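# Put four cartons flat in the blue container

## Task

Move every one of the four cartons into the blue container so that each rests flat on the container's floor with the same face on top that was on top at the beginning.

## Robot and tools

Robot: two arms, left_arm and right_arm, each ending in the same five-finger right hand, so axes and numbers mean the same on both hands. Base positions in the scene frame: left_arm (+0.078, +0.634, +0.077) m, right_arm (-0.062, -0.560, +0.078) m, both turned almost not at all. A post stands behind the arms. Loose objects may get an occasional small push from outside.

Frames: the scene frame has its origin at table-top height midway between the nominal bases, +z up, +x out over the table, left_arm on the +y side (not the image sides). Fixed cameras and the table use the scene frame. Each arm's hand pose, velocities, targets and offsets use that arm's own base frame; turns happen about the Hand target position.

Hand point: a point fixed to the palm, 0.15 m out from the wrist flange along the fingers and 0.05 m in front of the palm. Its +z runs along straight fingers, +y out of the palm, +x across the palm away from the thumb. Straight fingers extend 0.06 to 0.07 m past it and lie 0.06 m behind it along -y. A wrist bracket on the little-finger side can strike things, and with the fingers level the wrist may hang up to 0.13 m (palm down) or 0.25 m (palm up) below the point.

execute_actions(actions, cameras): actions is a list of actions; each action is a table of up to 15 rows, one per 1/30 s step, a short table repeating its last row to step 15. Every row has 28 numbers in [-1, 1], one list covering both arms: left_arm dx, dy, dz, rx, ry, rz, then left hand little, ring, middle, index, thumb_bend, thumb_turn, force_limit, speed, then the same 14 for right_arm. The six pose numbers are an offset from that arm's Hand target at the start of the action (not from the previous row), in the arm's base axes; 1.0 equals 0.6 m or 180 degrees, and rx, ry, rz form one rotation vector. All zeros asks nothing new of an arm. The hand numbers are absolute targets: +1 open/straight, -1 closed; thumb_turn -1 puts the thumb opposite the fingers, +1 beside the palm. force_limit maps -1..+1 to about 0..10 N at the fingertip (15 N for the two thumb motors); speed rises from near 0 at -1 to full at +0.48 and above. There is no 'unchanged' value: repeat the last hand numbers you actually sent (at first, hand_measured plus hand_force_limit and hand_speed). Images come only if actions is empty or cameras names them (cam_high, cam_low, cam_left_wrist, cam_right_wrist, or ["all"]).

move(target, speed, blend, stop_force, zero, blocking, cameras): target is one 28-number row or a list of up to 15 rows; every row's pose numbers are offsets from the same starting Hand targets, same scale and axes as above. Paths are straight and do not avoid obstacles; all finish together, capped at 10 s. speed is top path speed in m/s, 0.002 to 3.2, default 0.25 (turns twice that in rad/s), one number or one per target. blend in m rounds corners, 0 stops at each target. stop_force in N, 4 to 120, ends an arm's path when its wrist sensor feels that much push against the motion; use it slowly (about 0.005 m/s) for contact, and not with turning moves. zero (default true) rezeroes before the move; blocking=false returns early but cannot be combined with stop_force. The result adds a 'move:' line: done, off_target, moving, held or fault, plus limits=paced (pose clipped) or limits=held (steps withheld).

wait(seconds 0 to 3600); stop() brakes a running move; zoom_image(camera, region [x0, y0, x1, y1] pixels, at most 504 by 504) enlarges the newest image; show_instructions() shows the reference page; zero_wrist_force(arm) resets that sensor's zero; finished_scene(scene 1) ends the scene permanently.

Gripping: with the thumb turned in front, the hand wraps objects about 0.035 to 0.065 m thick; thumb tip against index pad can pinch light objects up to about 0.08 m. Close slowly (speed -0.94 or lower) for gentle grips. Motors lock on reaching target or force_limit; to squeeze harder, raise force_limit and send a more closed target than hand_measured.

Reading results: end_effector_position (m), end_effector_quat_wxyz, velocities, Hand target (the offset origin for the next call), hand_measured, hand_stopped_by (moving, target, force, stalled, fault), hand_load_n (fingertip load, positive pushing open; near 0 after a lost grip), Wrist force and Wrist torque in the end effector's axes, joint positions and torques, motor temperatures. The hand often rests short of Hand target; send the remaining gap as an offset. Orientation commands are clipped to 32 degrees from the measured orientation per step.

Avoid: dropping or releasing moving cartons, hitting or pressing the arms together, knocking anything off the table, ramming fixed things, and targets beyond firm contact (arms are stiff). About 150 N of outside force or contact torque at a joint limit (shoulders 287, elbow 130, wrists 46.9 N m) triggers a 10 s fault stop. Motors warn at 70 °C and brake at 85 °C, so do not hold loads or stretched poses longer than needed. Do not steer the wrist near its base's first joint axis.

Each tool is called as name([rows], argument=value, ...), one row to a line, values as JSON.

Reference images:

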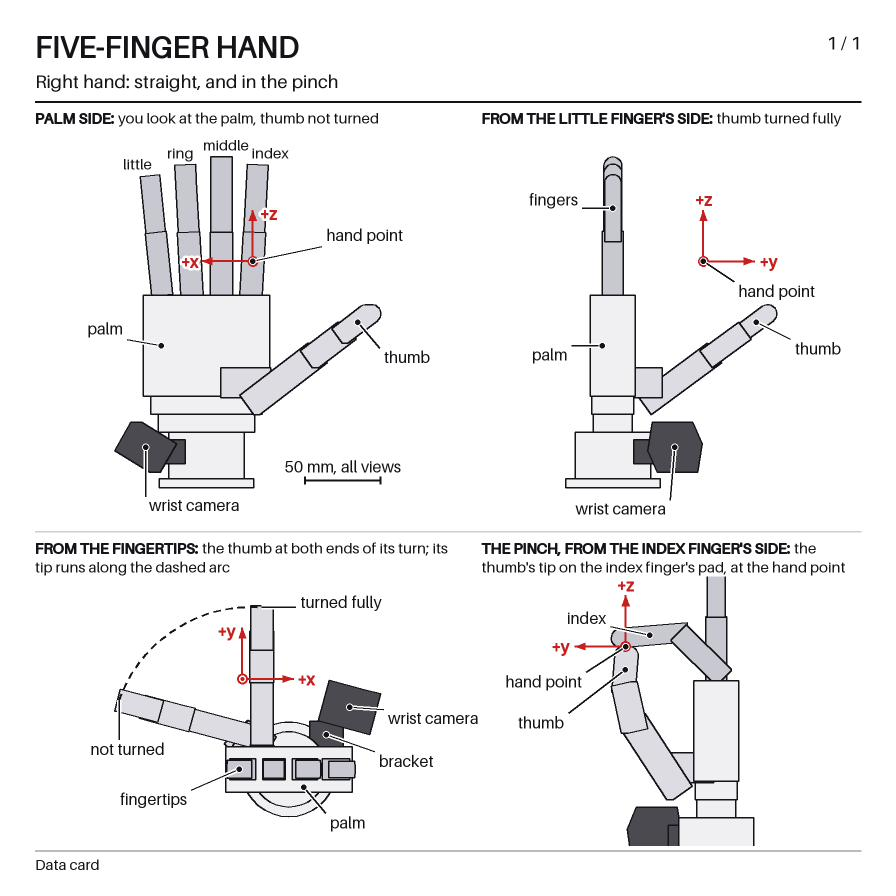

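## Session

execute_actions(actions=[])

Scene clock: 0.00 s.
left_arm: end_effector_position=(+0.5429, +0.0633, +0.2740) hand_measured=(+1.000, +1.000, +1.000, +1.000, +1.000, +1.000) hand_load_n=(+0.0, +0.0, +0.0, +0.0, +0.0, +0.0) hand_stopped_by=(target, target, target, target, target, target) hand_force_limit=0.00 hand_speed=-0.80 end_effector_quat_wxyz=(-0.142, -0.249, +0.958, +0.004) | right_arm: end_effector_position=(+0.4245, -0.2441, +0.0448) hand_measured=(+1.000, +1.000, +1.000, +1.000, +1.000, +1.000) hand_load_n=(-0.5, +0.0, +0.0, +0.0, +0.0, +0.0) hand_stopped_by=(target, target, target, target, target, target) hand_force_limit=0.00 hand_speed=-0.80 end_effector_quat_wxyz=(+0.023, -0.324, +0.938, +0.120)
Joint positions: left_arm=[-0.265 -1.24 1.704 1.359 1.704 -2.327] | right_arm=[-1 -1.033 1.928 0.899 1.47 -3.247]
Joint velocities: within noise
Joint torques (N m): no reading
Motor temperatures (°C): left_arm=[29 30 29 43 40 42] | right_arm=[29 36 28 37 37 34]
Wrist force (N): no reading
Wrist torque (N m): no reading
Wrist force, peak (N): no reading
Hand target: left_arm +0.5429, +0.0633, +0.2740; -0.142, -0.249, +0.958, +0.004 | right_arm +0.4245, -0.2441, +0.0448; +0.023, -0.324, +0.938, +0.120

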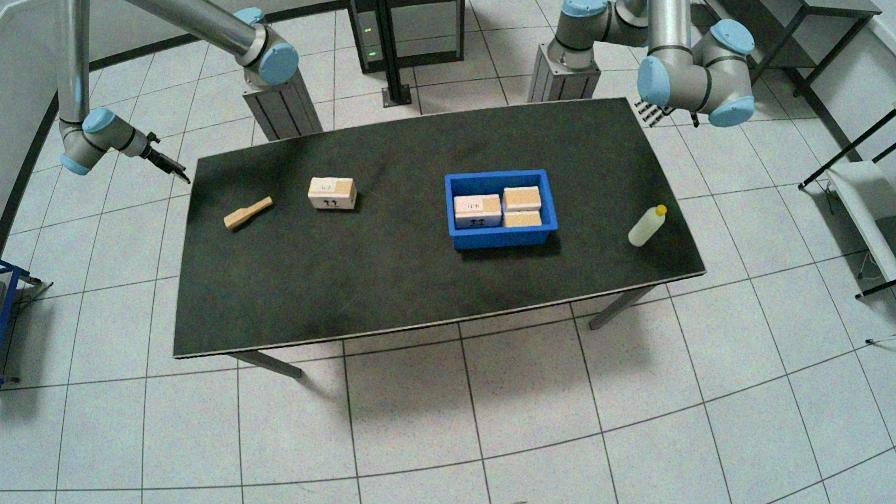

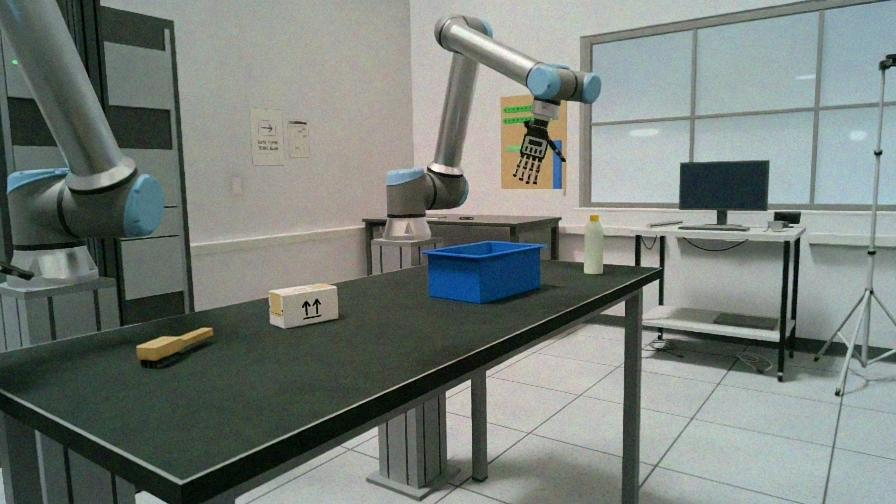

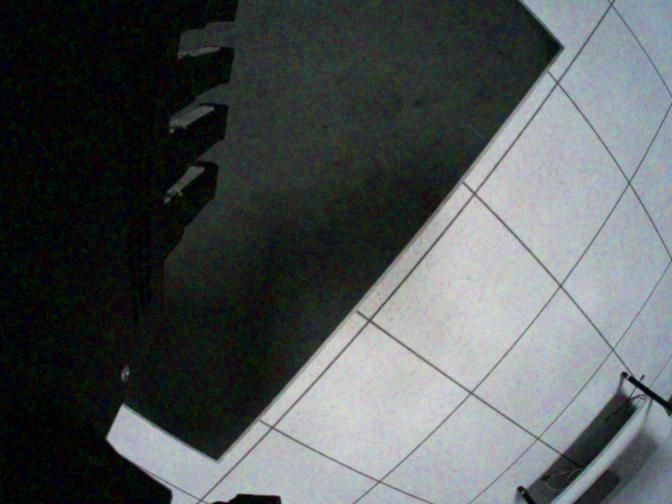

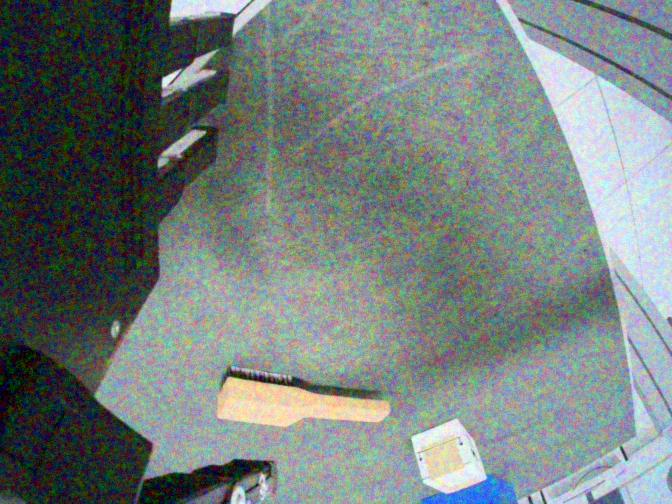

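zoom_image(camera="cam_high", region=[420, 150, 580, 270])

zoom_image(camera="cam_high", region=[200, 150, 380, 250])

zoom_image(camera="cam_low", region=[250, 220, 560, 380])

Scaled by 3.150.

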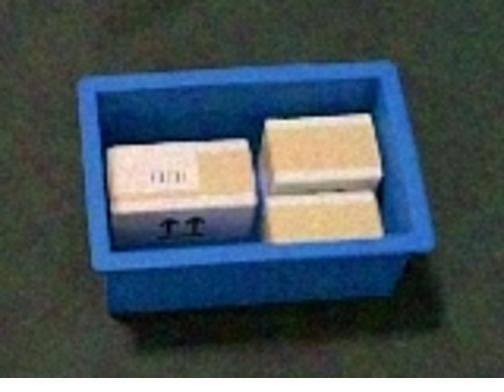

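Scaled by 2.800.

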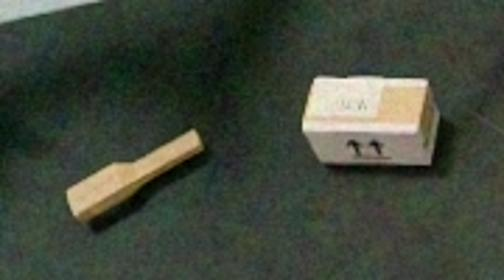

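Scaled by 1.626.

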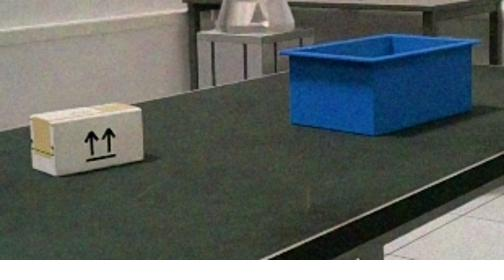

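move(target=[0.167,-0.72,0.2,0,0,0,1,1,1,1,1,1,0,-0.8,0,0,0,0,0,0,1,1,1,1,1,1,0,-0.8], cameras=["all"])

Scene clock: 51.67 s.
left_arm: end_effector_position=(+0.6430, -0.3687, +0.3940) hand_measured=(+1.000, +1.000, +1.000, +1.000, +1.000, +1.000) hand_load_n=(+0.0, +0.0, +0.0, +0.0, +0.0, +0.0) hand_stopped_by=(target, target, target, target, target, target) hand_force_limit=0.00 hand_speed=-0.80 end_effector_quat_wxyz=(-0.142, -0.249, +0.958, +0.004) | right_arm: end_effector_position=(+0.4245, -0.2441, +0.0448) hand_measured=(+1.000, +1.000, +1.000, +1.000, +1.000, +1.000) hand_load_n=(+0.0, +0.0, +0.0, +0.0, +0.0, +0.0) hand_stopped_by=(target, target, target, target, target, target) hand_force_limit=0.00 hand_speed=-0.80 end_effector_quat_wxyz=(+0.023, -0.324, +0.938, +0.120)
Joint positions: left_arm=[-0.739 -0.938 1.01 1.665 1.804 -2.799] | right_arm=[-1 -1.033 1.928 0.899 1.47 -3.247]
Joint torques (N m): left_arm=[-2.6 -80.86 -50.14 1.33 -2.2 3.11] | right_arm=[2.09 -66.06 -20.83 4.47 -0.3 -0.28]
Wrist force (N): left_arm=[-0.2 -0.3 -0.1] | right_arm=[-0.1 -0.5 0.4]
Wrist torque (N m): left_arm=[-0.01 0.09 -0.09] | right_arm=[-0.10 0.01 -0.02]
Wrist force, peak (N): left_arm=[0.6 -2.5 -0.8] | right_arm=[-0.2 -0.5 0.8]
Hand target: left_arm +0.6431, -0.3687, +0.3940; -0.142, -0.249, +0.958, +0.004 | right_arm +0.4245, -0.2441, +0.0448; +0.023, -0.324, +0.938, +0.120
Off the commanded pose: left_arm 0.000 m, 0 deg | right_arm 0.000 m, 0 deg.
move: done
cam_left_wrist: T_world_to_cam=[[-0.64632, 0.75151, 0.1323, 0.64991], [0.75731, 0.61048, 0.23193, -0.34667], [0.09353, 0.25009, -0.96369, 0.52641]] pos_world=[0.63335, -0.40843, 0.50172]

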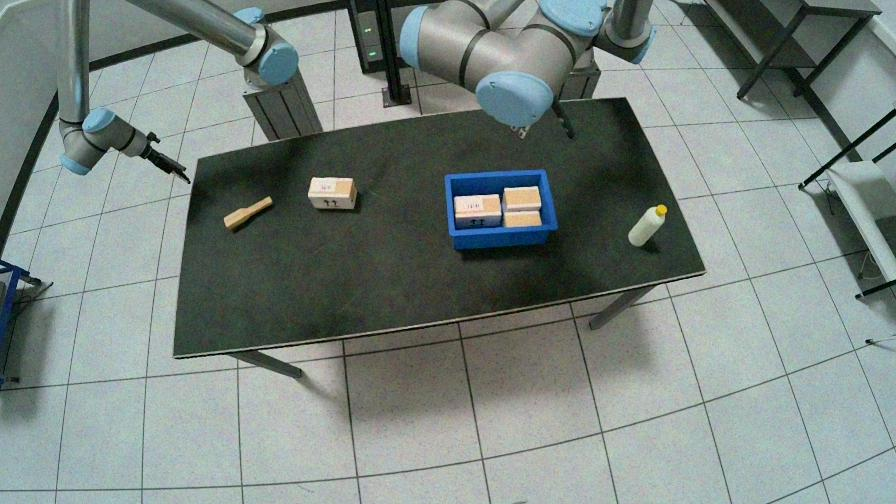

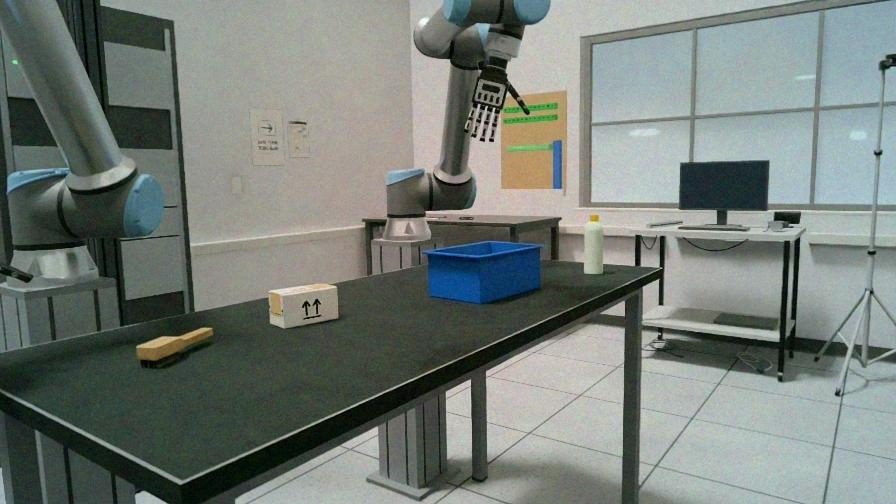

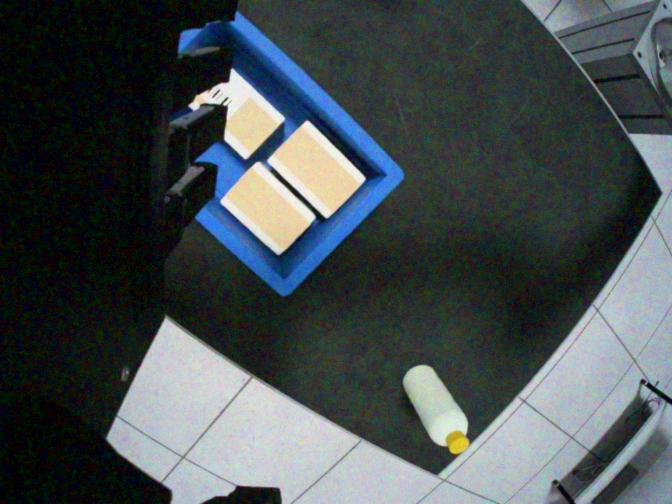

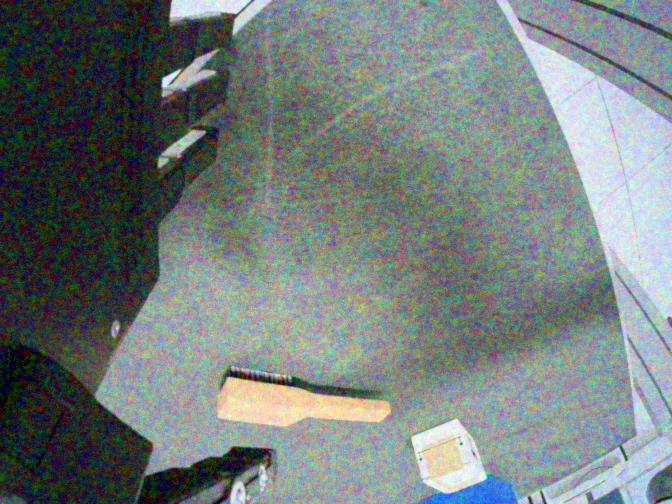

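move(target=[0.067,-0.3,-0.16,0,0,0,1,1,1,1,1,1,0,-0.8,0,0,0,0,0,0,1,1,1,1,1,1,0,-0.8], cameras=["cam_left_wrist"])

zoom_image(camera="cam_left_wrist", region=[170, 50, 670, 450])

Scene clock: 58.90 s.
left_arm: end_effector_position=(+0.6832, -0.5487, +0.2981) hand_measured=(+1.000, +1.000, +1.000, +1.000, +1.000, +1.000) hand_load_n=(+0.0, +0.0, +0.0, +0.0, +0.0, +0.0) hand_stopped_by=(target, target, target, target, target, target) hand_force_limit=0.00 hand_speed=-0.80 end_effector_quat_wxyz=(-0.142, -0.249, +0.958, +0.004) | right_arm: end_effector_position=(+0.4245, -0.2441, +0.0448) hand_measured=(+1.000, +1.000, +1.000, +1.000, +1.000, +1.000) hand_load_n=(+0.0, +0.0, +0.0, +0.0, +0.0, +0.0) hand_stopped_by=(target, target, target, target, target, target) hand_force_limit=0.00 hand_speed=-0.80 end_effector_quat_wxyz=(+0.023, -0.324, +0.938, +0.120)
Joint positions: left_arm=[-0.849 -0.62 0.611 1.718 1.821 -2.911] | right_arm=[-1 -1.033 1.928 0.899 1.47 -3.247]
Joint torques (N m): left_arm=[4.1 -94.35 -47.17 0.29 1.07 3.41] | right_arm=[1.67 -65.83 -20.16 4.26 -0.01 0]
Wrist force (N): left_arm=[0.0 -0.2 -0.1] | right_arm=[-0.2 -0.6 0.4]
Wrist torque (N m): left_arm=[-0.01 0.05 -0.07] | right_arm=[-0.11 0.03 -0.03]
Wrist force, peak (N): left_arm=[-0.5 2.3 -1.3] | right_arm=[-0.5 -0.7 0.4]
Hand target: left_arm +0.6833, -0.5487, +0.2980; -0.142, -0.249, +0.958, +0.004 | right_arm +0.4245, -0.2441, +0.0448; +0.023, -0.324, +0.938, +0.120
Off the commanded pose: left_arm 0.000 m, 0 deg | right_arm 0.000 m, 0 deg.
move: done
cam_left_wrist: T_world_to_cam=[[-0.64632, 0.75152, 0.13223, 0.82388], [0.7573, 0.61047, 0.232, -0.24501], [0.09363, 0.25009, -0.96369, 0.47518]] pos_world=[0.67355, -0.58843, 0.40582]

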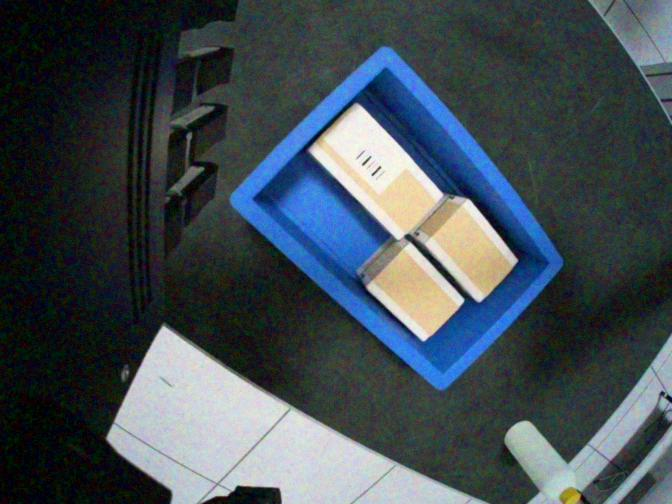

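Scaled by 1.008 from the camera's image (finer frame: 960x720).

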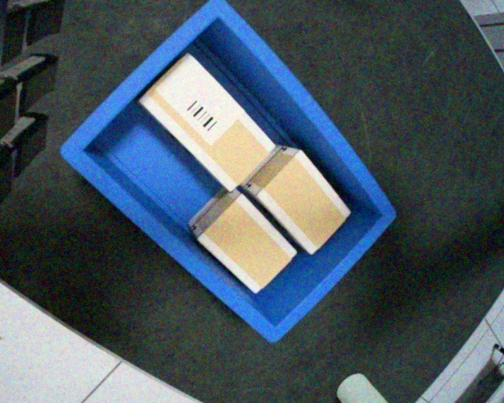

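zoom_image(camera="cam_left_wrist", region=[220, 40, 420, 220])

zoom_image(camera="cam_left_wrist", region=[340, 180, 580, 400])

Scaled by 2.520 from the camera's image (finer frame: 960x720).

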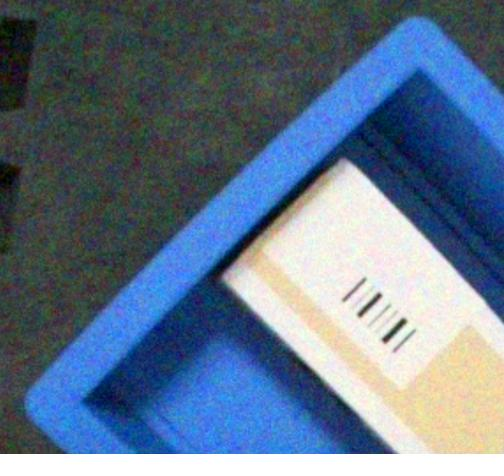

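Scaled by 2.100 from the camera's image (finer frame: 960x720).

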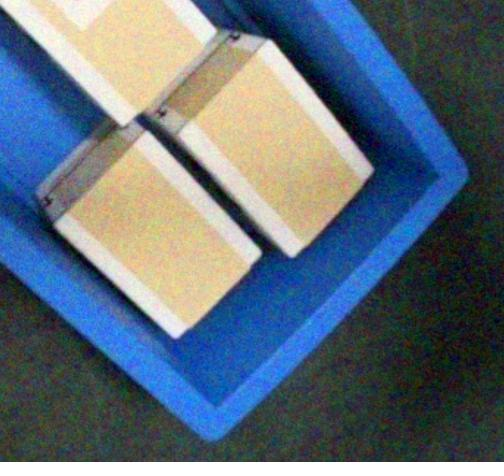

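move(target=[0.028,0.103,-0.088,-0.0806,0.0302,0,1,1,1,1,1,1,0,-0.8,0,0,0,0,0,0,1,1,1,1,1,1,0,-0.8], cameras=["cam_left_wrist"])

Scene clock: 159.73 s.
left_arm: end_effector_position=(+0.7001, -0.4869, +0.2453) hand_measured=(+1.000, +1.000, +1.000, +1.000, +1.000, +1.000) hand_load_n=(+0.0, +0.0, +0.0, +0.0, +0.0, -0.5) hand_stopped_by=(target, target, target, target, target, target) hand_force_limit=0.00 hand_speed=-0.80 end_effector_quat_wxyz=(-0.217, -0.229, +0.943, -0.105) | right_arm: end_effector_position=(+0.4245, -0.2441, +0.0448) hand_measured=(+1.000, +1.000, +1.000, +1.000, +1.000, +1.000) hand_load_n=(+0.0, +0.0, +0.0, +0.0, -0.5, +0.0) hand_stopped_by=(target, target, target, target, target, target) hand_force_limit=0.00 hand_speed=-0.80 end_effector_quat_wxyz=(+0.023, -0.324, +0.938, +0.120)
Joint positions: left_arm=[-0.721 -0.703 0.854 1.505 2.052 -2.747] | right_arm=[-1 -1.033 1.928 0.899 1.47 -3.247]
Joint torques (N m): left_arm=[6.1 -88.75 -39.79 5.65 2.56 -1.3] | right_arm=[2.07 -67.87 -20.63 4.25 0.18 -0.36]
Wrist force (N): left_arm=[-0.1 -0.2 -1.0] | right_arm=[-0.4 -0.1 0.3]
Wrist torque (N m): left_arm=[0.03 0.02 0.03] | right_arm=[-0.03 0.05 -0.03]
Wrist force, peak (N): left_arm=[1.8 -1.2 -0.9] | right_arm=[-0.5 -0.3 0.8]
Hand target: left_arm +0.7001, -0.4869, +0.2452; -0.217, -0.229, +0.943, -0.105 | right_arm +0.4245, -0.2441, +0.0448; +0.023, -0.324, +0.938, +0.120
Off the commanded pose: left_arm 0.000 m, 0 deg | right_arm 0.000 m, 0 deg.
move: done
cam_left_wrist: T_world_to_cam=[[-0.63997, 0.7684, -0.00025, 0.83163], [0.7684, 0.63997, 0.00015, -0.21976], [0.00027, -0.0001, -1, 0.35979]] pos_world=[0.70098, -0.49835, 0.36003]

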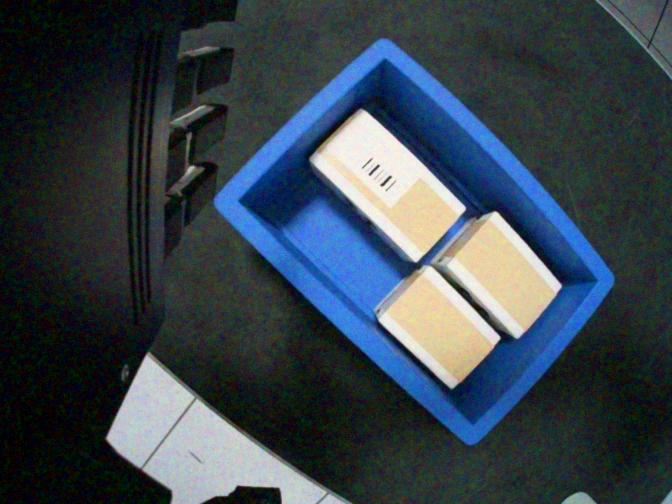

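zoom_image(camera="cam_left_wrist", region=[210, 150, 350, 290])

zoom_image(camera="cam_left_wrist", region=[300, 40, 440, 180])

zoom_image(camera="cam_left_wrist", region=[360, 200, 500, 340])

zoom_image(camera="cam_left_wrist", region=[440, 270, 620, 450])

Scaled by 3.600 from the camera's image (finer frame: 960x720).

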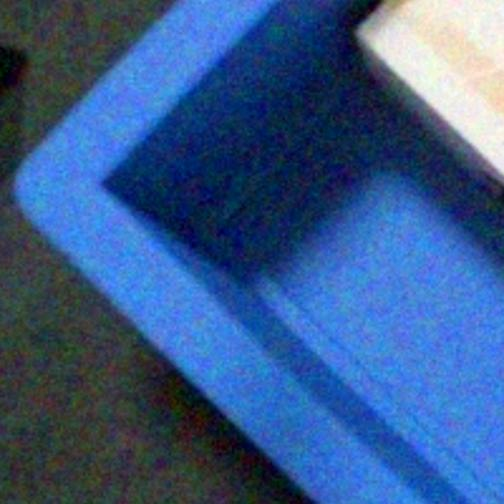

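Scaled by 3.600 from the camera's image (finer frame: 960x720).

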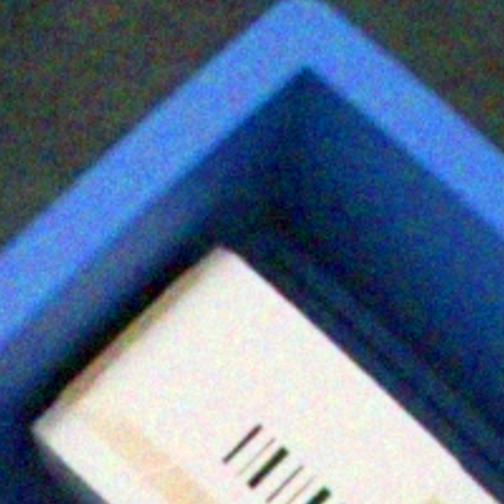

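Scaled by 3.600 from the camera's image (finer frame: 960x720).

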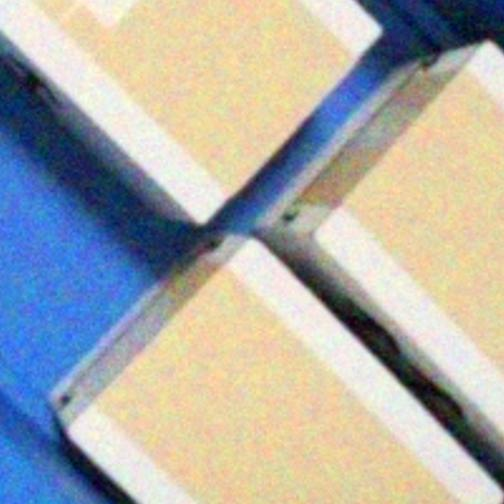

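Scaled by 2.800 from the camera's image (finer frame: 960x720).

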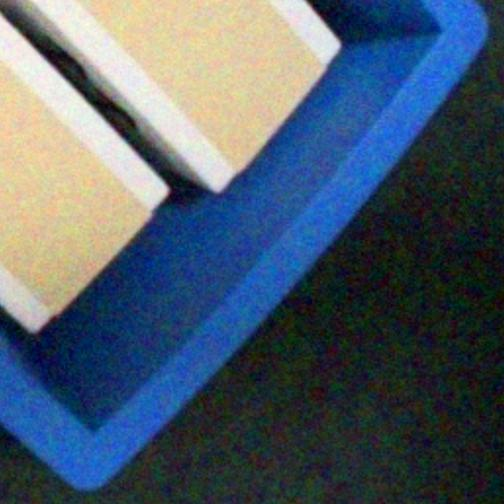

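zoom_image(camera="cam_left_wrist", region=[260, 210, 340, 290])

zoom_image(camera="cam_left_wrist", region=[360, 80, 500, 220])

Scaled by 6.300 from the camera's image (finer frame: 960x720).

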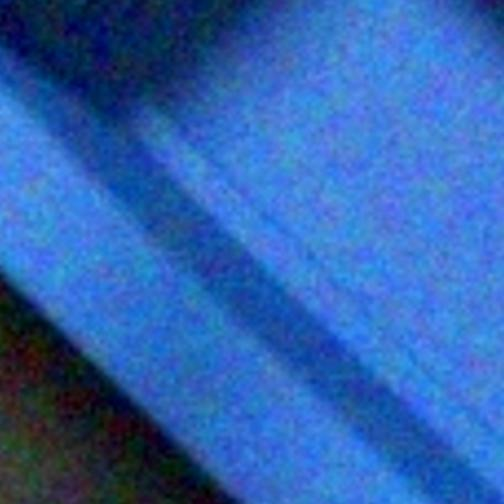

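Scaled by 3.600 from the camera's image (finer frame: 960x720).

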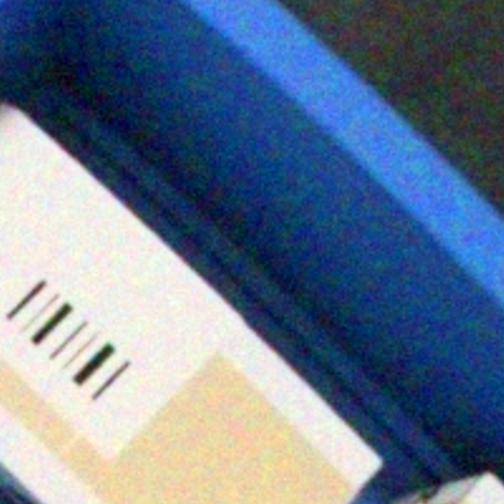

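execute_actions(actions=[])

zoom_image(camera="cam_low", region=[415, 230, 555, 310])

zoom_image(camera="cam_low", region=[260, 275, 350, 335])

Scene clock: 191.10 s.
left_arm: end_effector_position=(+0.7001, -0.4869, +0.2452) hand_measured=(+1.000, +1.000, +1.000, +1.000, +1.000, +1.000) hand_load_n=(+0.0, +0.0, +0.5, +0.0, +0.0, -0.5) hand_stopped_by=(target, target, target, target, target, target) hand_force_limit=0.00 hand_speed=-0.80 end_effector_quat_wxyz=(-0.217, -0.229, +0.943, -0.105) | right_arm: end_effector_position=(+0.4245, -0.2441, +0.0448) hand_measured=(+1.000, +1.000, +1.000, +1.000, +1.000, +1.000) hand_load_n=(+0.0, +0.0, +0.0, +0.0, +0.0, +0.0) hand_stopped_by=(target, target, target, target, target, target) hand_force_limit=0.00 hand_speed=-0.80 end_effector_quat_wxyz=(+0.023, -0.324, +0.938, +0.120)
Joint positions: left_arm=[-0.721 -0.703 0.854 1.505 2.052 -2.747] | right_arm=[-1 -1.033 1.928 0.899 1.47 -3.247]
Joint velocities: within noise
Joint torques (N m): left_arm=[10.79 -89.52 -30.11 1.5 4.2 2.95] | right_arm=[-0.91 -64.77 -21.31 4.19 -0.09 -0.24]
Motor temperatures (°C): left_arm=[29 30 29 42 40 42] | right_arm=[29 35 28 37 37 34]
Wrist force (N): left_arm=[-0.3 -0.5 -0.5] | right_arm=[-0.4 0.0 0.2]
Wrist torque (N m): left_arm=[-0.05 0.04 0.01] | right_arm=[-0.01 0.06 -0.03]
Wrist force, peak (N): left_arm=[0.2 -0.6 -0.9] | right_arm=[-0.2 -0.6 0.7]
Hand target: left_arm +0.7001, -0.4869, +0.2452; -0.217, -0.229, +0.943, -0.105 | right_arm +0.4245, -0.2441, +0.0448; +0.023, -0.324, +0.938, +0.120
Off the commanded pose: left_arm 0.000 m, 0 deg | right_arm 0.000 m, 0 deg.
camera_calibration:
cam_left_wrist: T_world_to_cam=[[-0.63997, 0.7684, -0.00012, 0.83158], [0.7684, 0.63997, -0.00001, -0.2197], [0.00007, -0.0001, -1, 0.35983]] pos_world=[0.70098, -0.49835, 0.35993]

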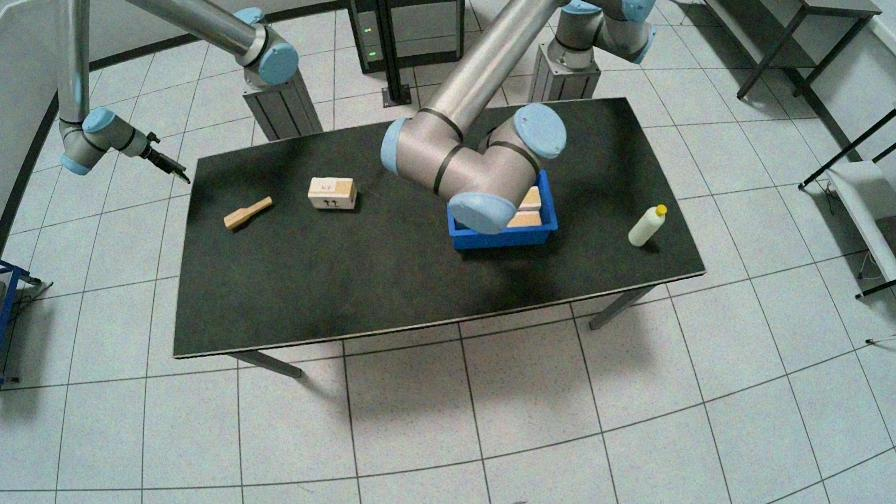

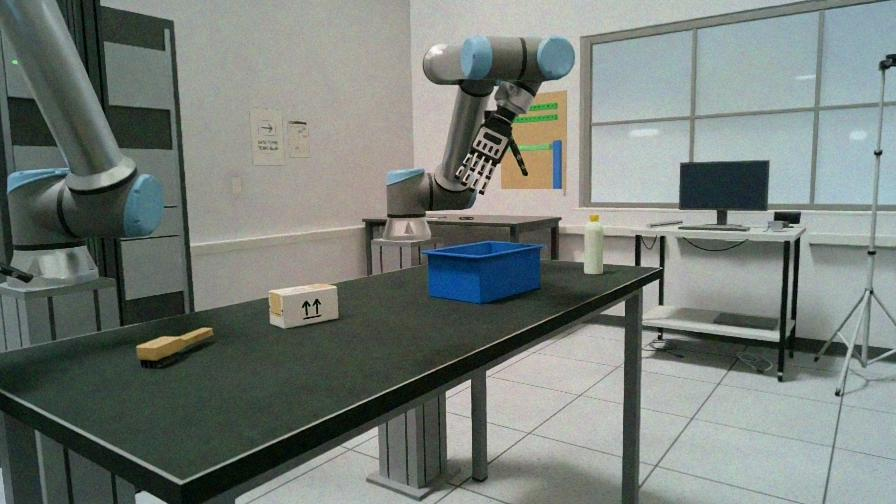

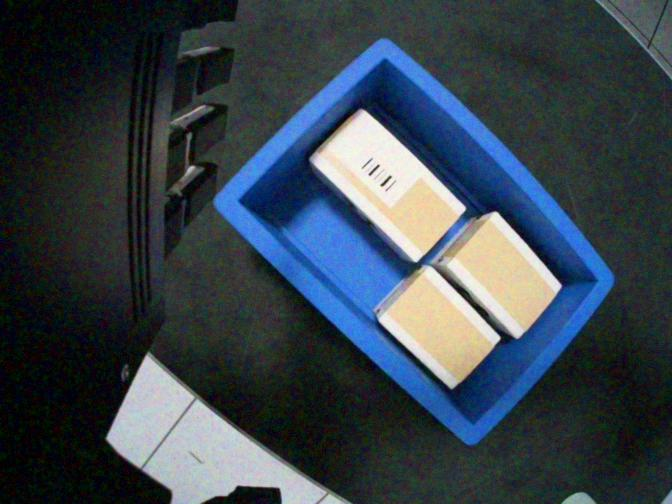

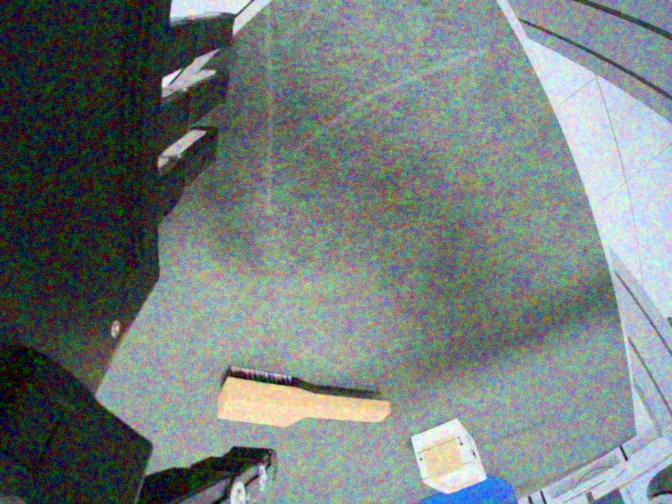

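Scaled by 3.600.

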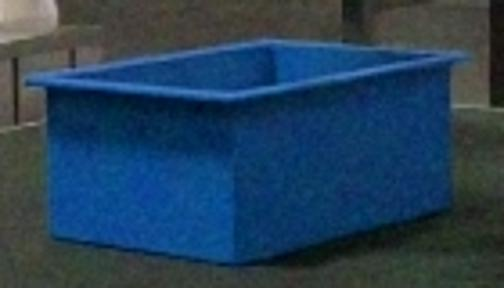

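Scaled by 5.600.

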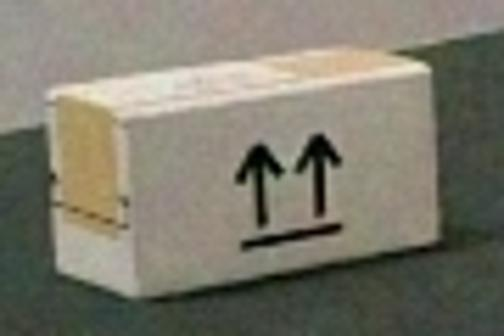

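zoom_image(camera="cam_left_wrist", region=[370, 90, 450, 170])

zoom_image(camera="cam_left_wrist", region=[430, 160, 510, 240])

Scaled by 6.300 from the camera's image (finer frame: 960x720).

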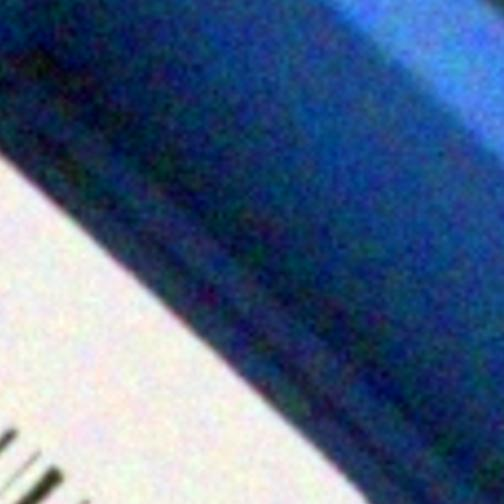

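Scaled by 6.300 from the camera's image (finer frame: 960x720).

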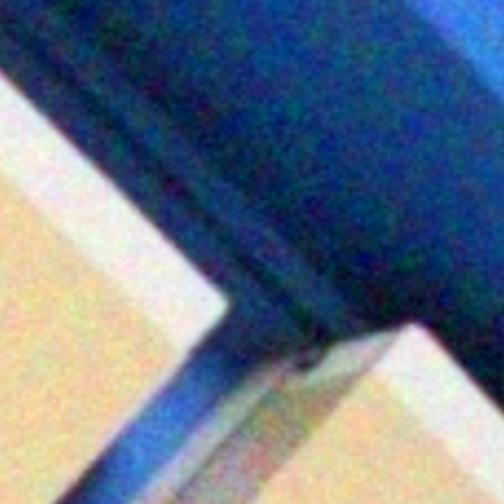

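move(target=[-0.1077,0.0392,-0.0753,0.1506,-0.0589,0.3173,1,1,1,1,1,1,0,-0.8,0,0,0,0,0,0,1,1,1,1,1,1,0,-0.8], cameras=["all"])

Scene clock: 261.17 s.
left_arm: end_effector_position=(+0.6354, -0.4634, +0.2001) hand_measured=(+1.000, +1.000, +1.000, +1.000, +1.000, +1.000) hand_load_n=(+0.0, +0.0, +0.0, +0.0, -0.5, -0.5) hand_stopped_by=(target, target, target, target, target, target) hand_force_limit=0.00 hand_speed=-0.80 end_effector_quat_wxyz=(+0.000, +0.679, -0.734, +0.000) | right_arm: end_effector_position=(+0.4245, -0.2441, +0.0448) hand_measured=(+1.000, +1.000, +1.000, +1.000, +1.000, +1.000) hand_load_n=(+0.0, +0.0, +0.0, +0.0, +0.0, +0.0) hand_stopped_by=(target, target, target, target, target, target) hand_force_limit=0.00 hand_speed=-0.80 end_effector_quat_wxyz=(+0.023, -0.324, +0.938, +0.120)
Joint positions: left_arm=[-0.829 -0.839 1.139 1.27 1.572 -3.893] | right_arm=[-1 -1.033 1.928 0.899 1.47 -3.247]
Joint torques (N m): left_arm=[12.06 -87.71 -49.78 3.03 2.23 -2.06] | right_arm=[3.52 -65.25 -20.79 4.03 -0.22 -0.37]
Wrist force (N): left_arm=[-0.3 -0.1 -0.9] | right_arm=[-0.3 -0.4 0.4]
Wrist torque (N m): left_arm=[0.11 0.11 -0.12] | right_arm=[-0.07 0.04 -0.03]
Wrist force, peak (N): left_arm=[0.3 -0.7 -1.3] | right_arm=[-0.7 -0.3 0.8]
Hand target: left_arm +0.6355, -0.4634, +0.2000; +0.000, +0.679, -0.734, +0.000 | right_arm +0.4245, -0.2441, +0.0448; +0.023, -0.324, +0.938, +0.120
Off the commanded pose: left_arm 0.000 m, 0 deg | right_arm 0.000 m, 0 deg.
move: done
cam_left_wrist: T_world_to_cam=[[-0.99017, -0.13985, -0.00248, 0.57418], [-0.12475, 0.87498, 0.46781, 0.3977], [-0.06326, 0.46352, -0.88383, 0.54652]] pos_world=[0.65272, -0.52101, 0.2984]

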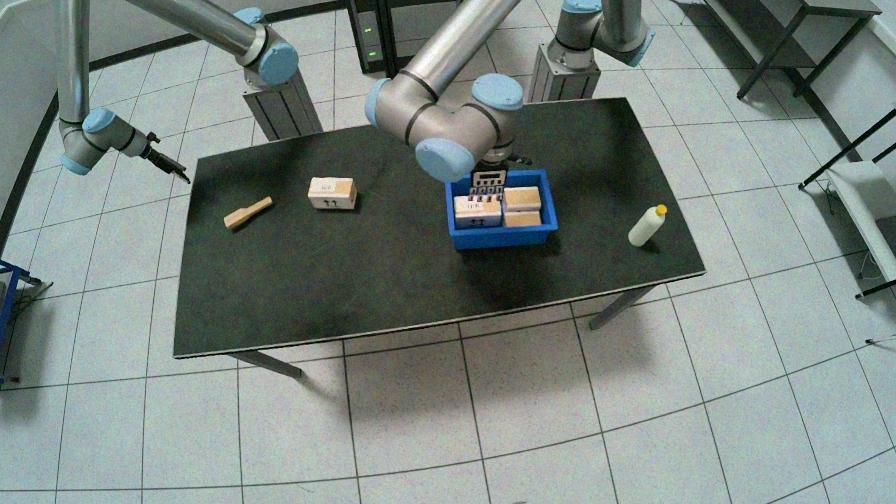

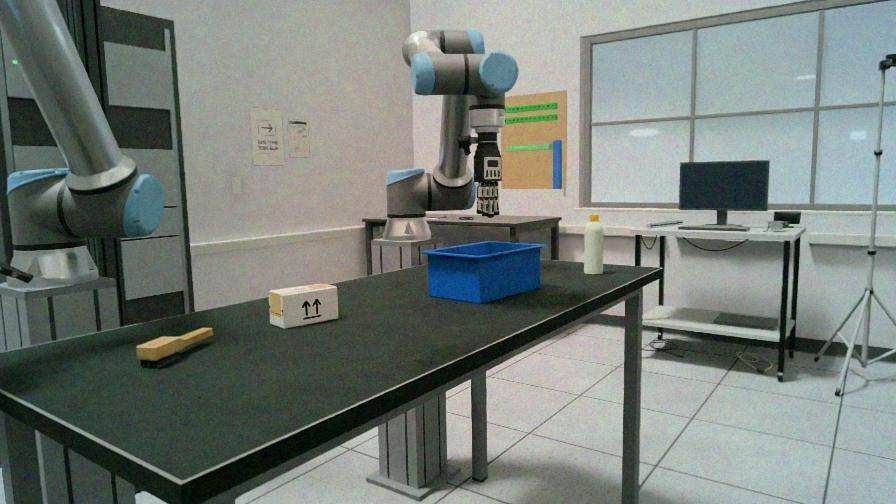

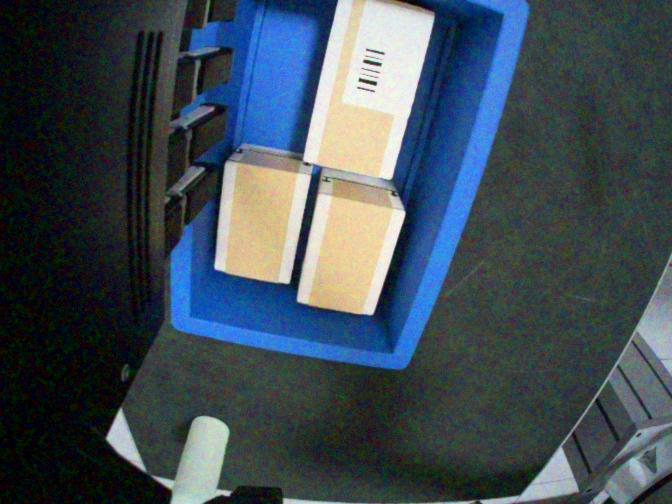

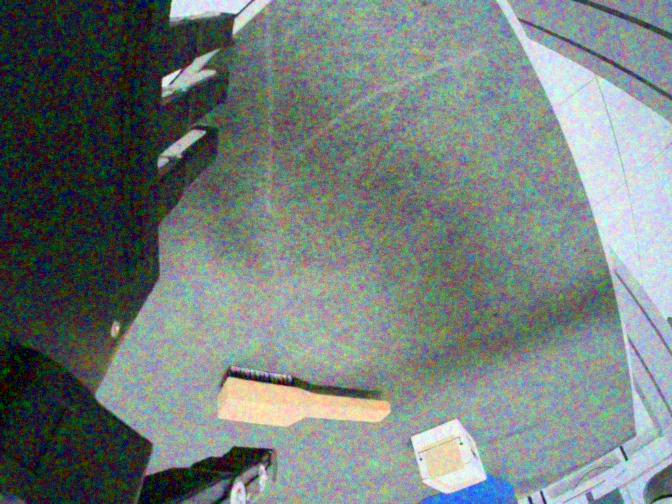

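zoom_image(camera="cam_high", region=[430, 140, 570, 260])

zoom_image(camera="cam_left_wrist", region=[160, 0, 460, 200])

Scaled by 3.600.

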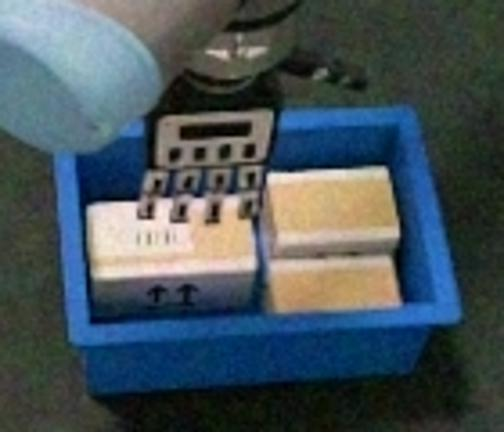

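Scaled by 1.680 from the camera's image (finer frame: 960x720).

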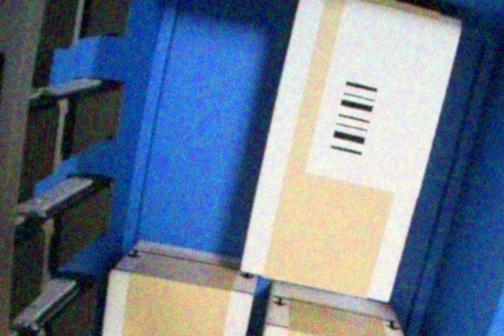

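move(target=[0,0,-0.26,0,0,0,1,1,1,1,1,1,0,-0.8,0,0,0,0,0,0,1,1,1,1,1,1,0,-0.8], cameras=["cam_left_wrist","cam_low","cam_high"], speed=0.08, stop_force=12)

zoom_image(camera="cam_high", region=[430, 140, 570, 260])

Scene clock: 274.20 s.
left_arm: end_effector_position=(+0.6355, -0.4634, +0.0440) hand_measured=(+1.000, +1.000, +1.000, +1.000, +1.000, +1.000) hand_load_n=(+0.0, -0.5, +0.0, +0.0, -0.5, +0.0) hand_stopped_by=(target, target, target, target, target, target) hand_force_limit=0.00 hand_speed=-0.80 end_effector_quat_wxyz=(+0.000, +0.679, -0.734, +0.000) | right_arm: end_effector_position=(+0.4245, -0.2441, +0.0448) hand_measured=(+1.000, +1.000, +1.000, +1.000, +1.000, +1.000) hand_load_n=(+0.0, +0.0, +0.0, +0.0, +0.0, +0.5) hand_stopped_by=(target, target, target, target, target, target) hand_force_limit=0.00 hand_speed=-0.80 end_effector_quat_wxyz=(+0.023, -0.324, +0.938, +0.120)
Joint positions: left_arm=[-0.829 -0.73 1.239 1.062 1.572 -3.893] | right_arm=[-1 -1.033 1.928 0.899 1.47 -3.247]
Joint torques (N m): left_arm=[6.31 -107.7 -45.39 7.76 -1.34 -3.33] | right_arm=[1.52 -67.1 -20.25 4.11 -0.04 -0.54]
Wrist force (N): left_arm=[0.3 -0.1 -0.7] | right_arm=[-0.3 -0.3 0.5]
Wrist torque (N m): left_arm=[0.09 0.04 -0.09] | right_arm=[-0.06 0.03 -0.02]
Wrist force, peak (N): left_arm=[0.0 -0.5 -2.3] | right_arm=[-0.9 -0.6 0.5]
Hand target: left_arm +0.6355, -0.4634, +0.0440; +0.000, +0.679, -0.734, +0.000 | right_arm +0.4245, -0.2441, +0.0448; +0.023, -0.324, +0.938, +0.120
Off the commanded pose: left_arm 0.000 m, 0 deg | right_arm 0.000 m, 0 deg.
move: done
cam_left_wrist: T_world_to_cam=[[-0.99012, -0.1402, -0.00265, 0.5737], [-0.12515, 0.87499, 0.46769, 0.47102], [-0.06325, 0.4634, -0.88389, 0.40851]] pos_world=[0.65282, -0.521, 0.1423]
Images, in order (width x height): cam_high 896x504, cam_low 896x504, cam_left_wrist 672x504.

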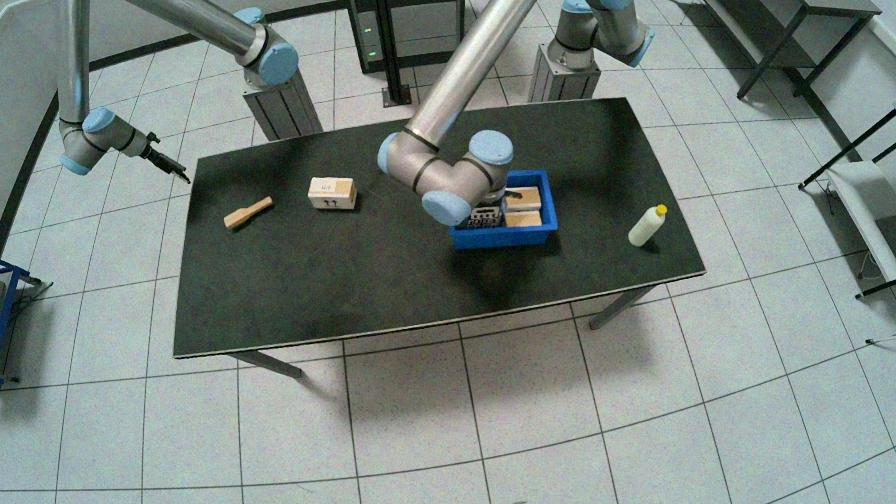

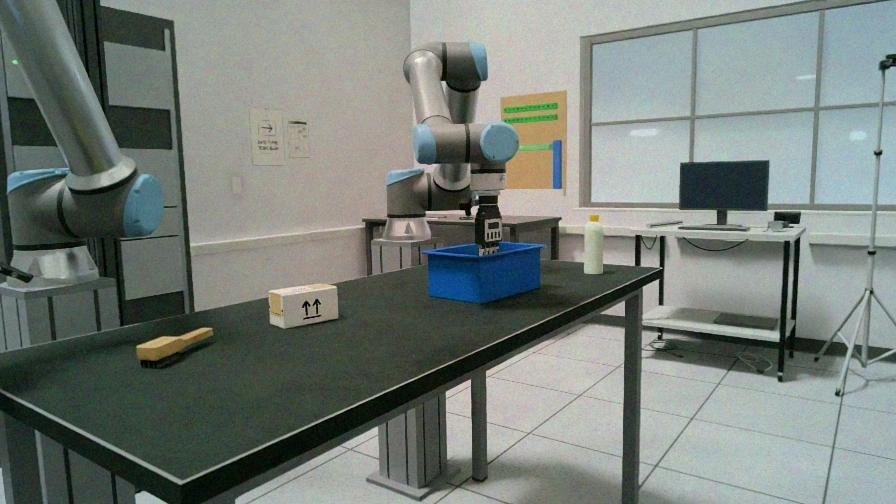

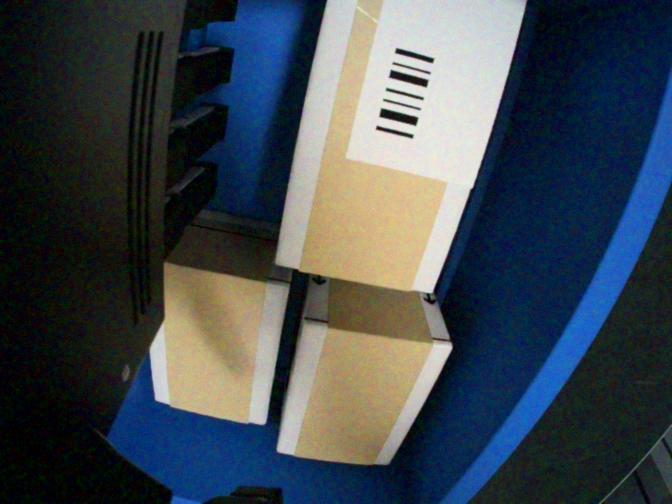

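Scaled by 3.600.

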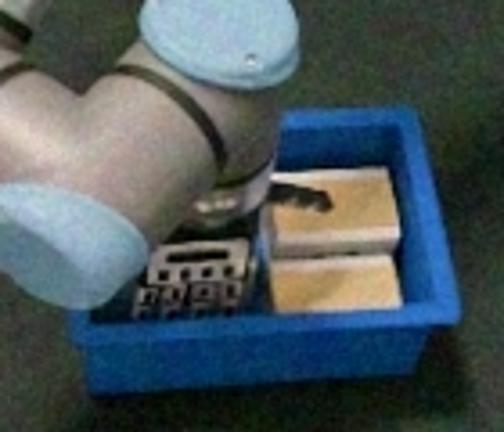

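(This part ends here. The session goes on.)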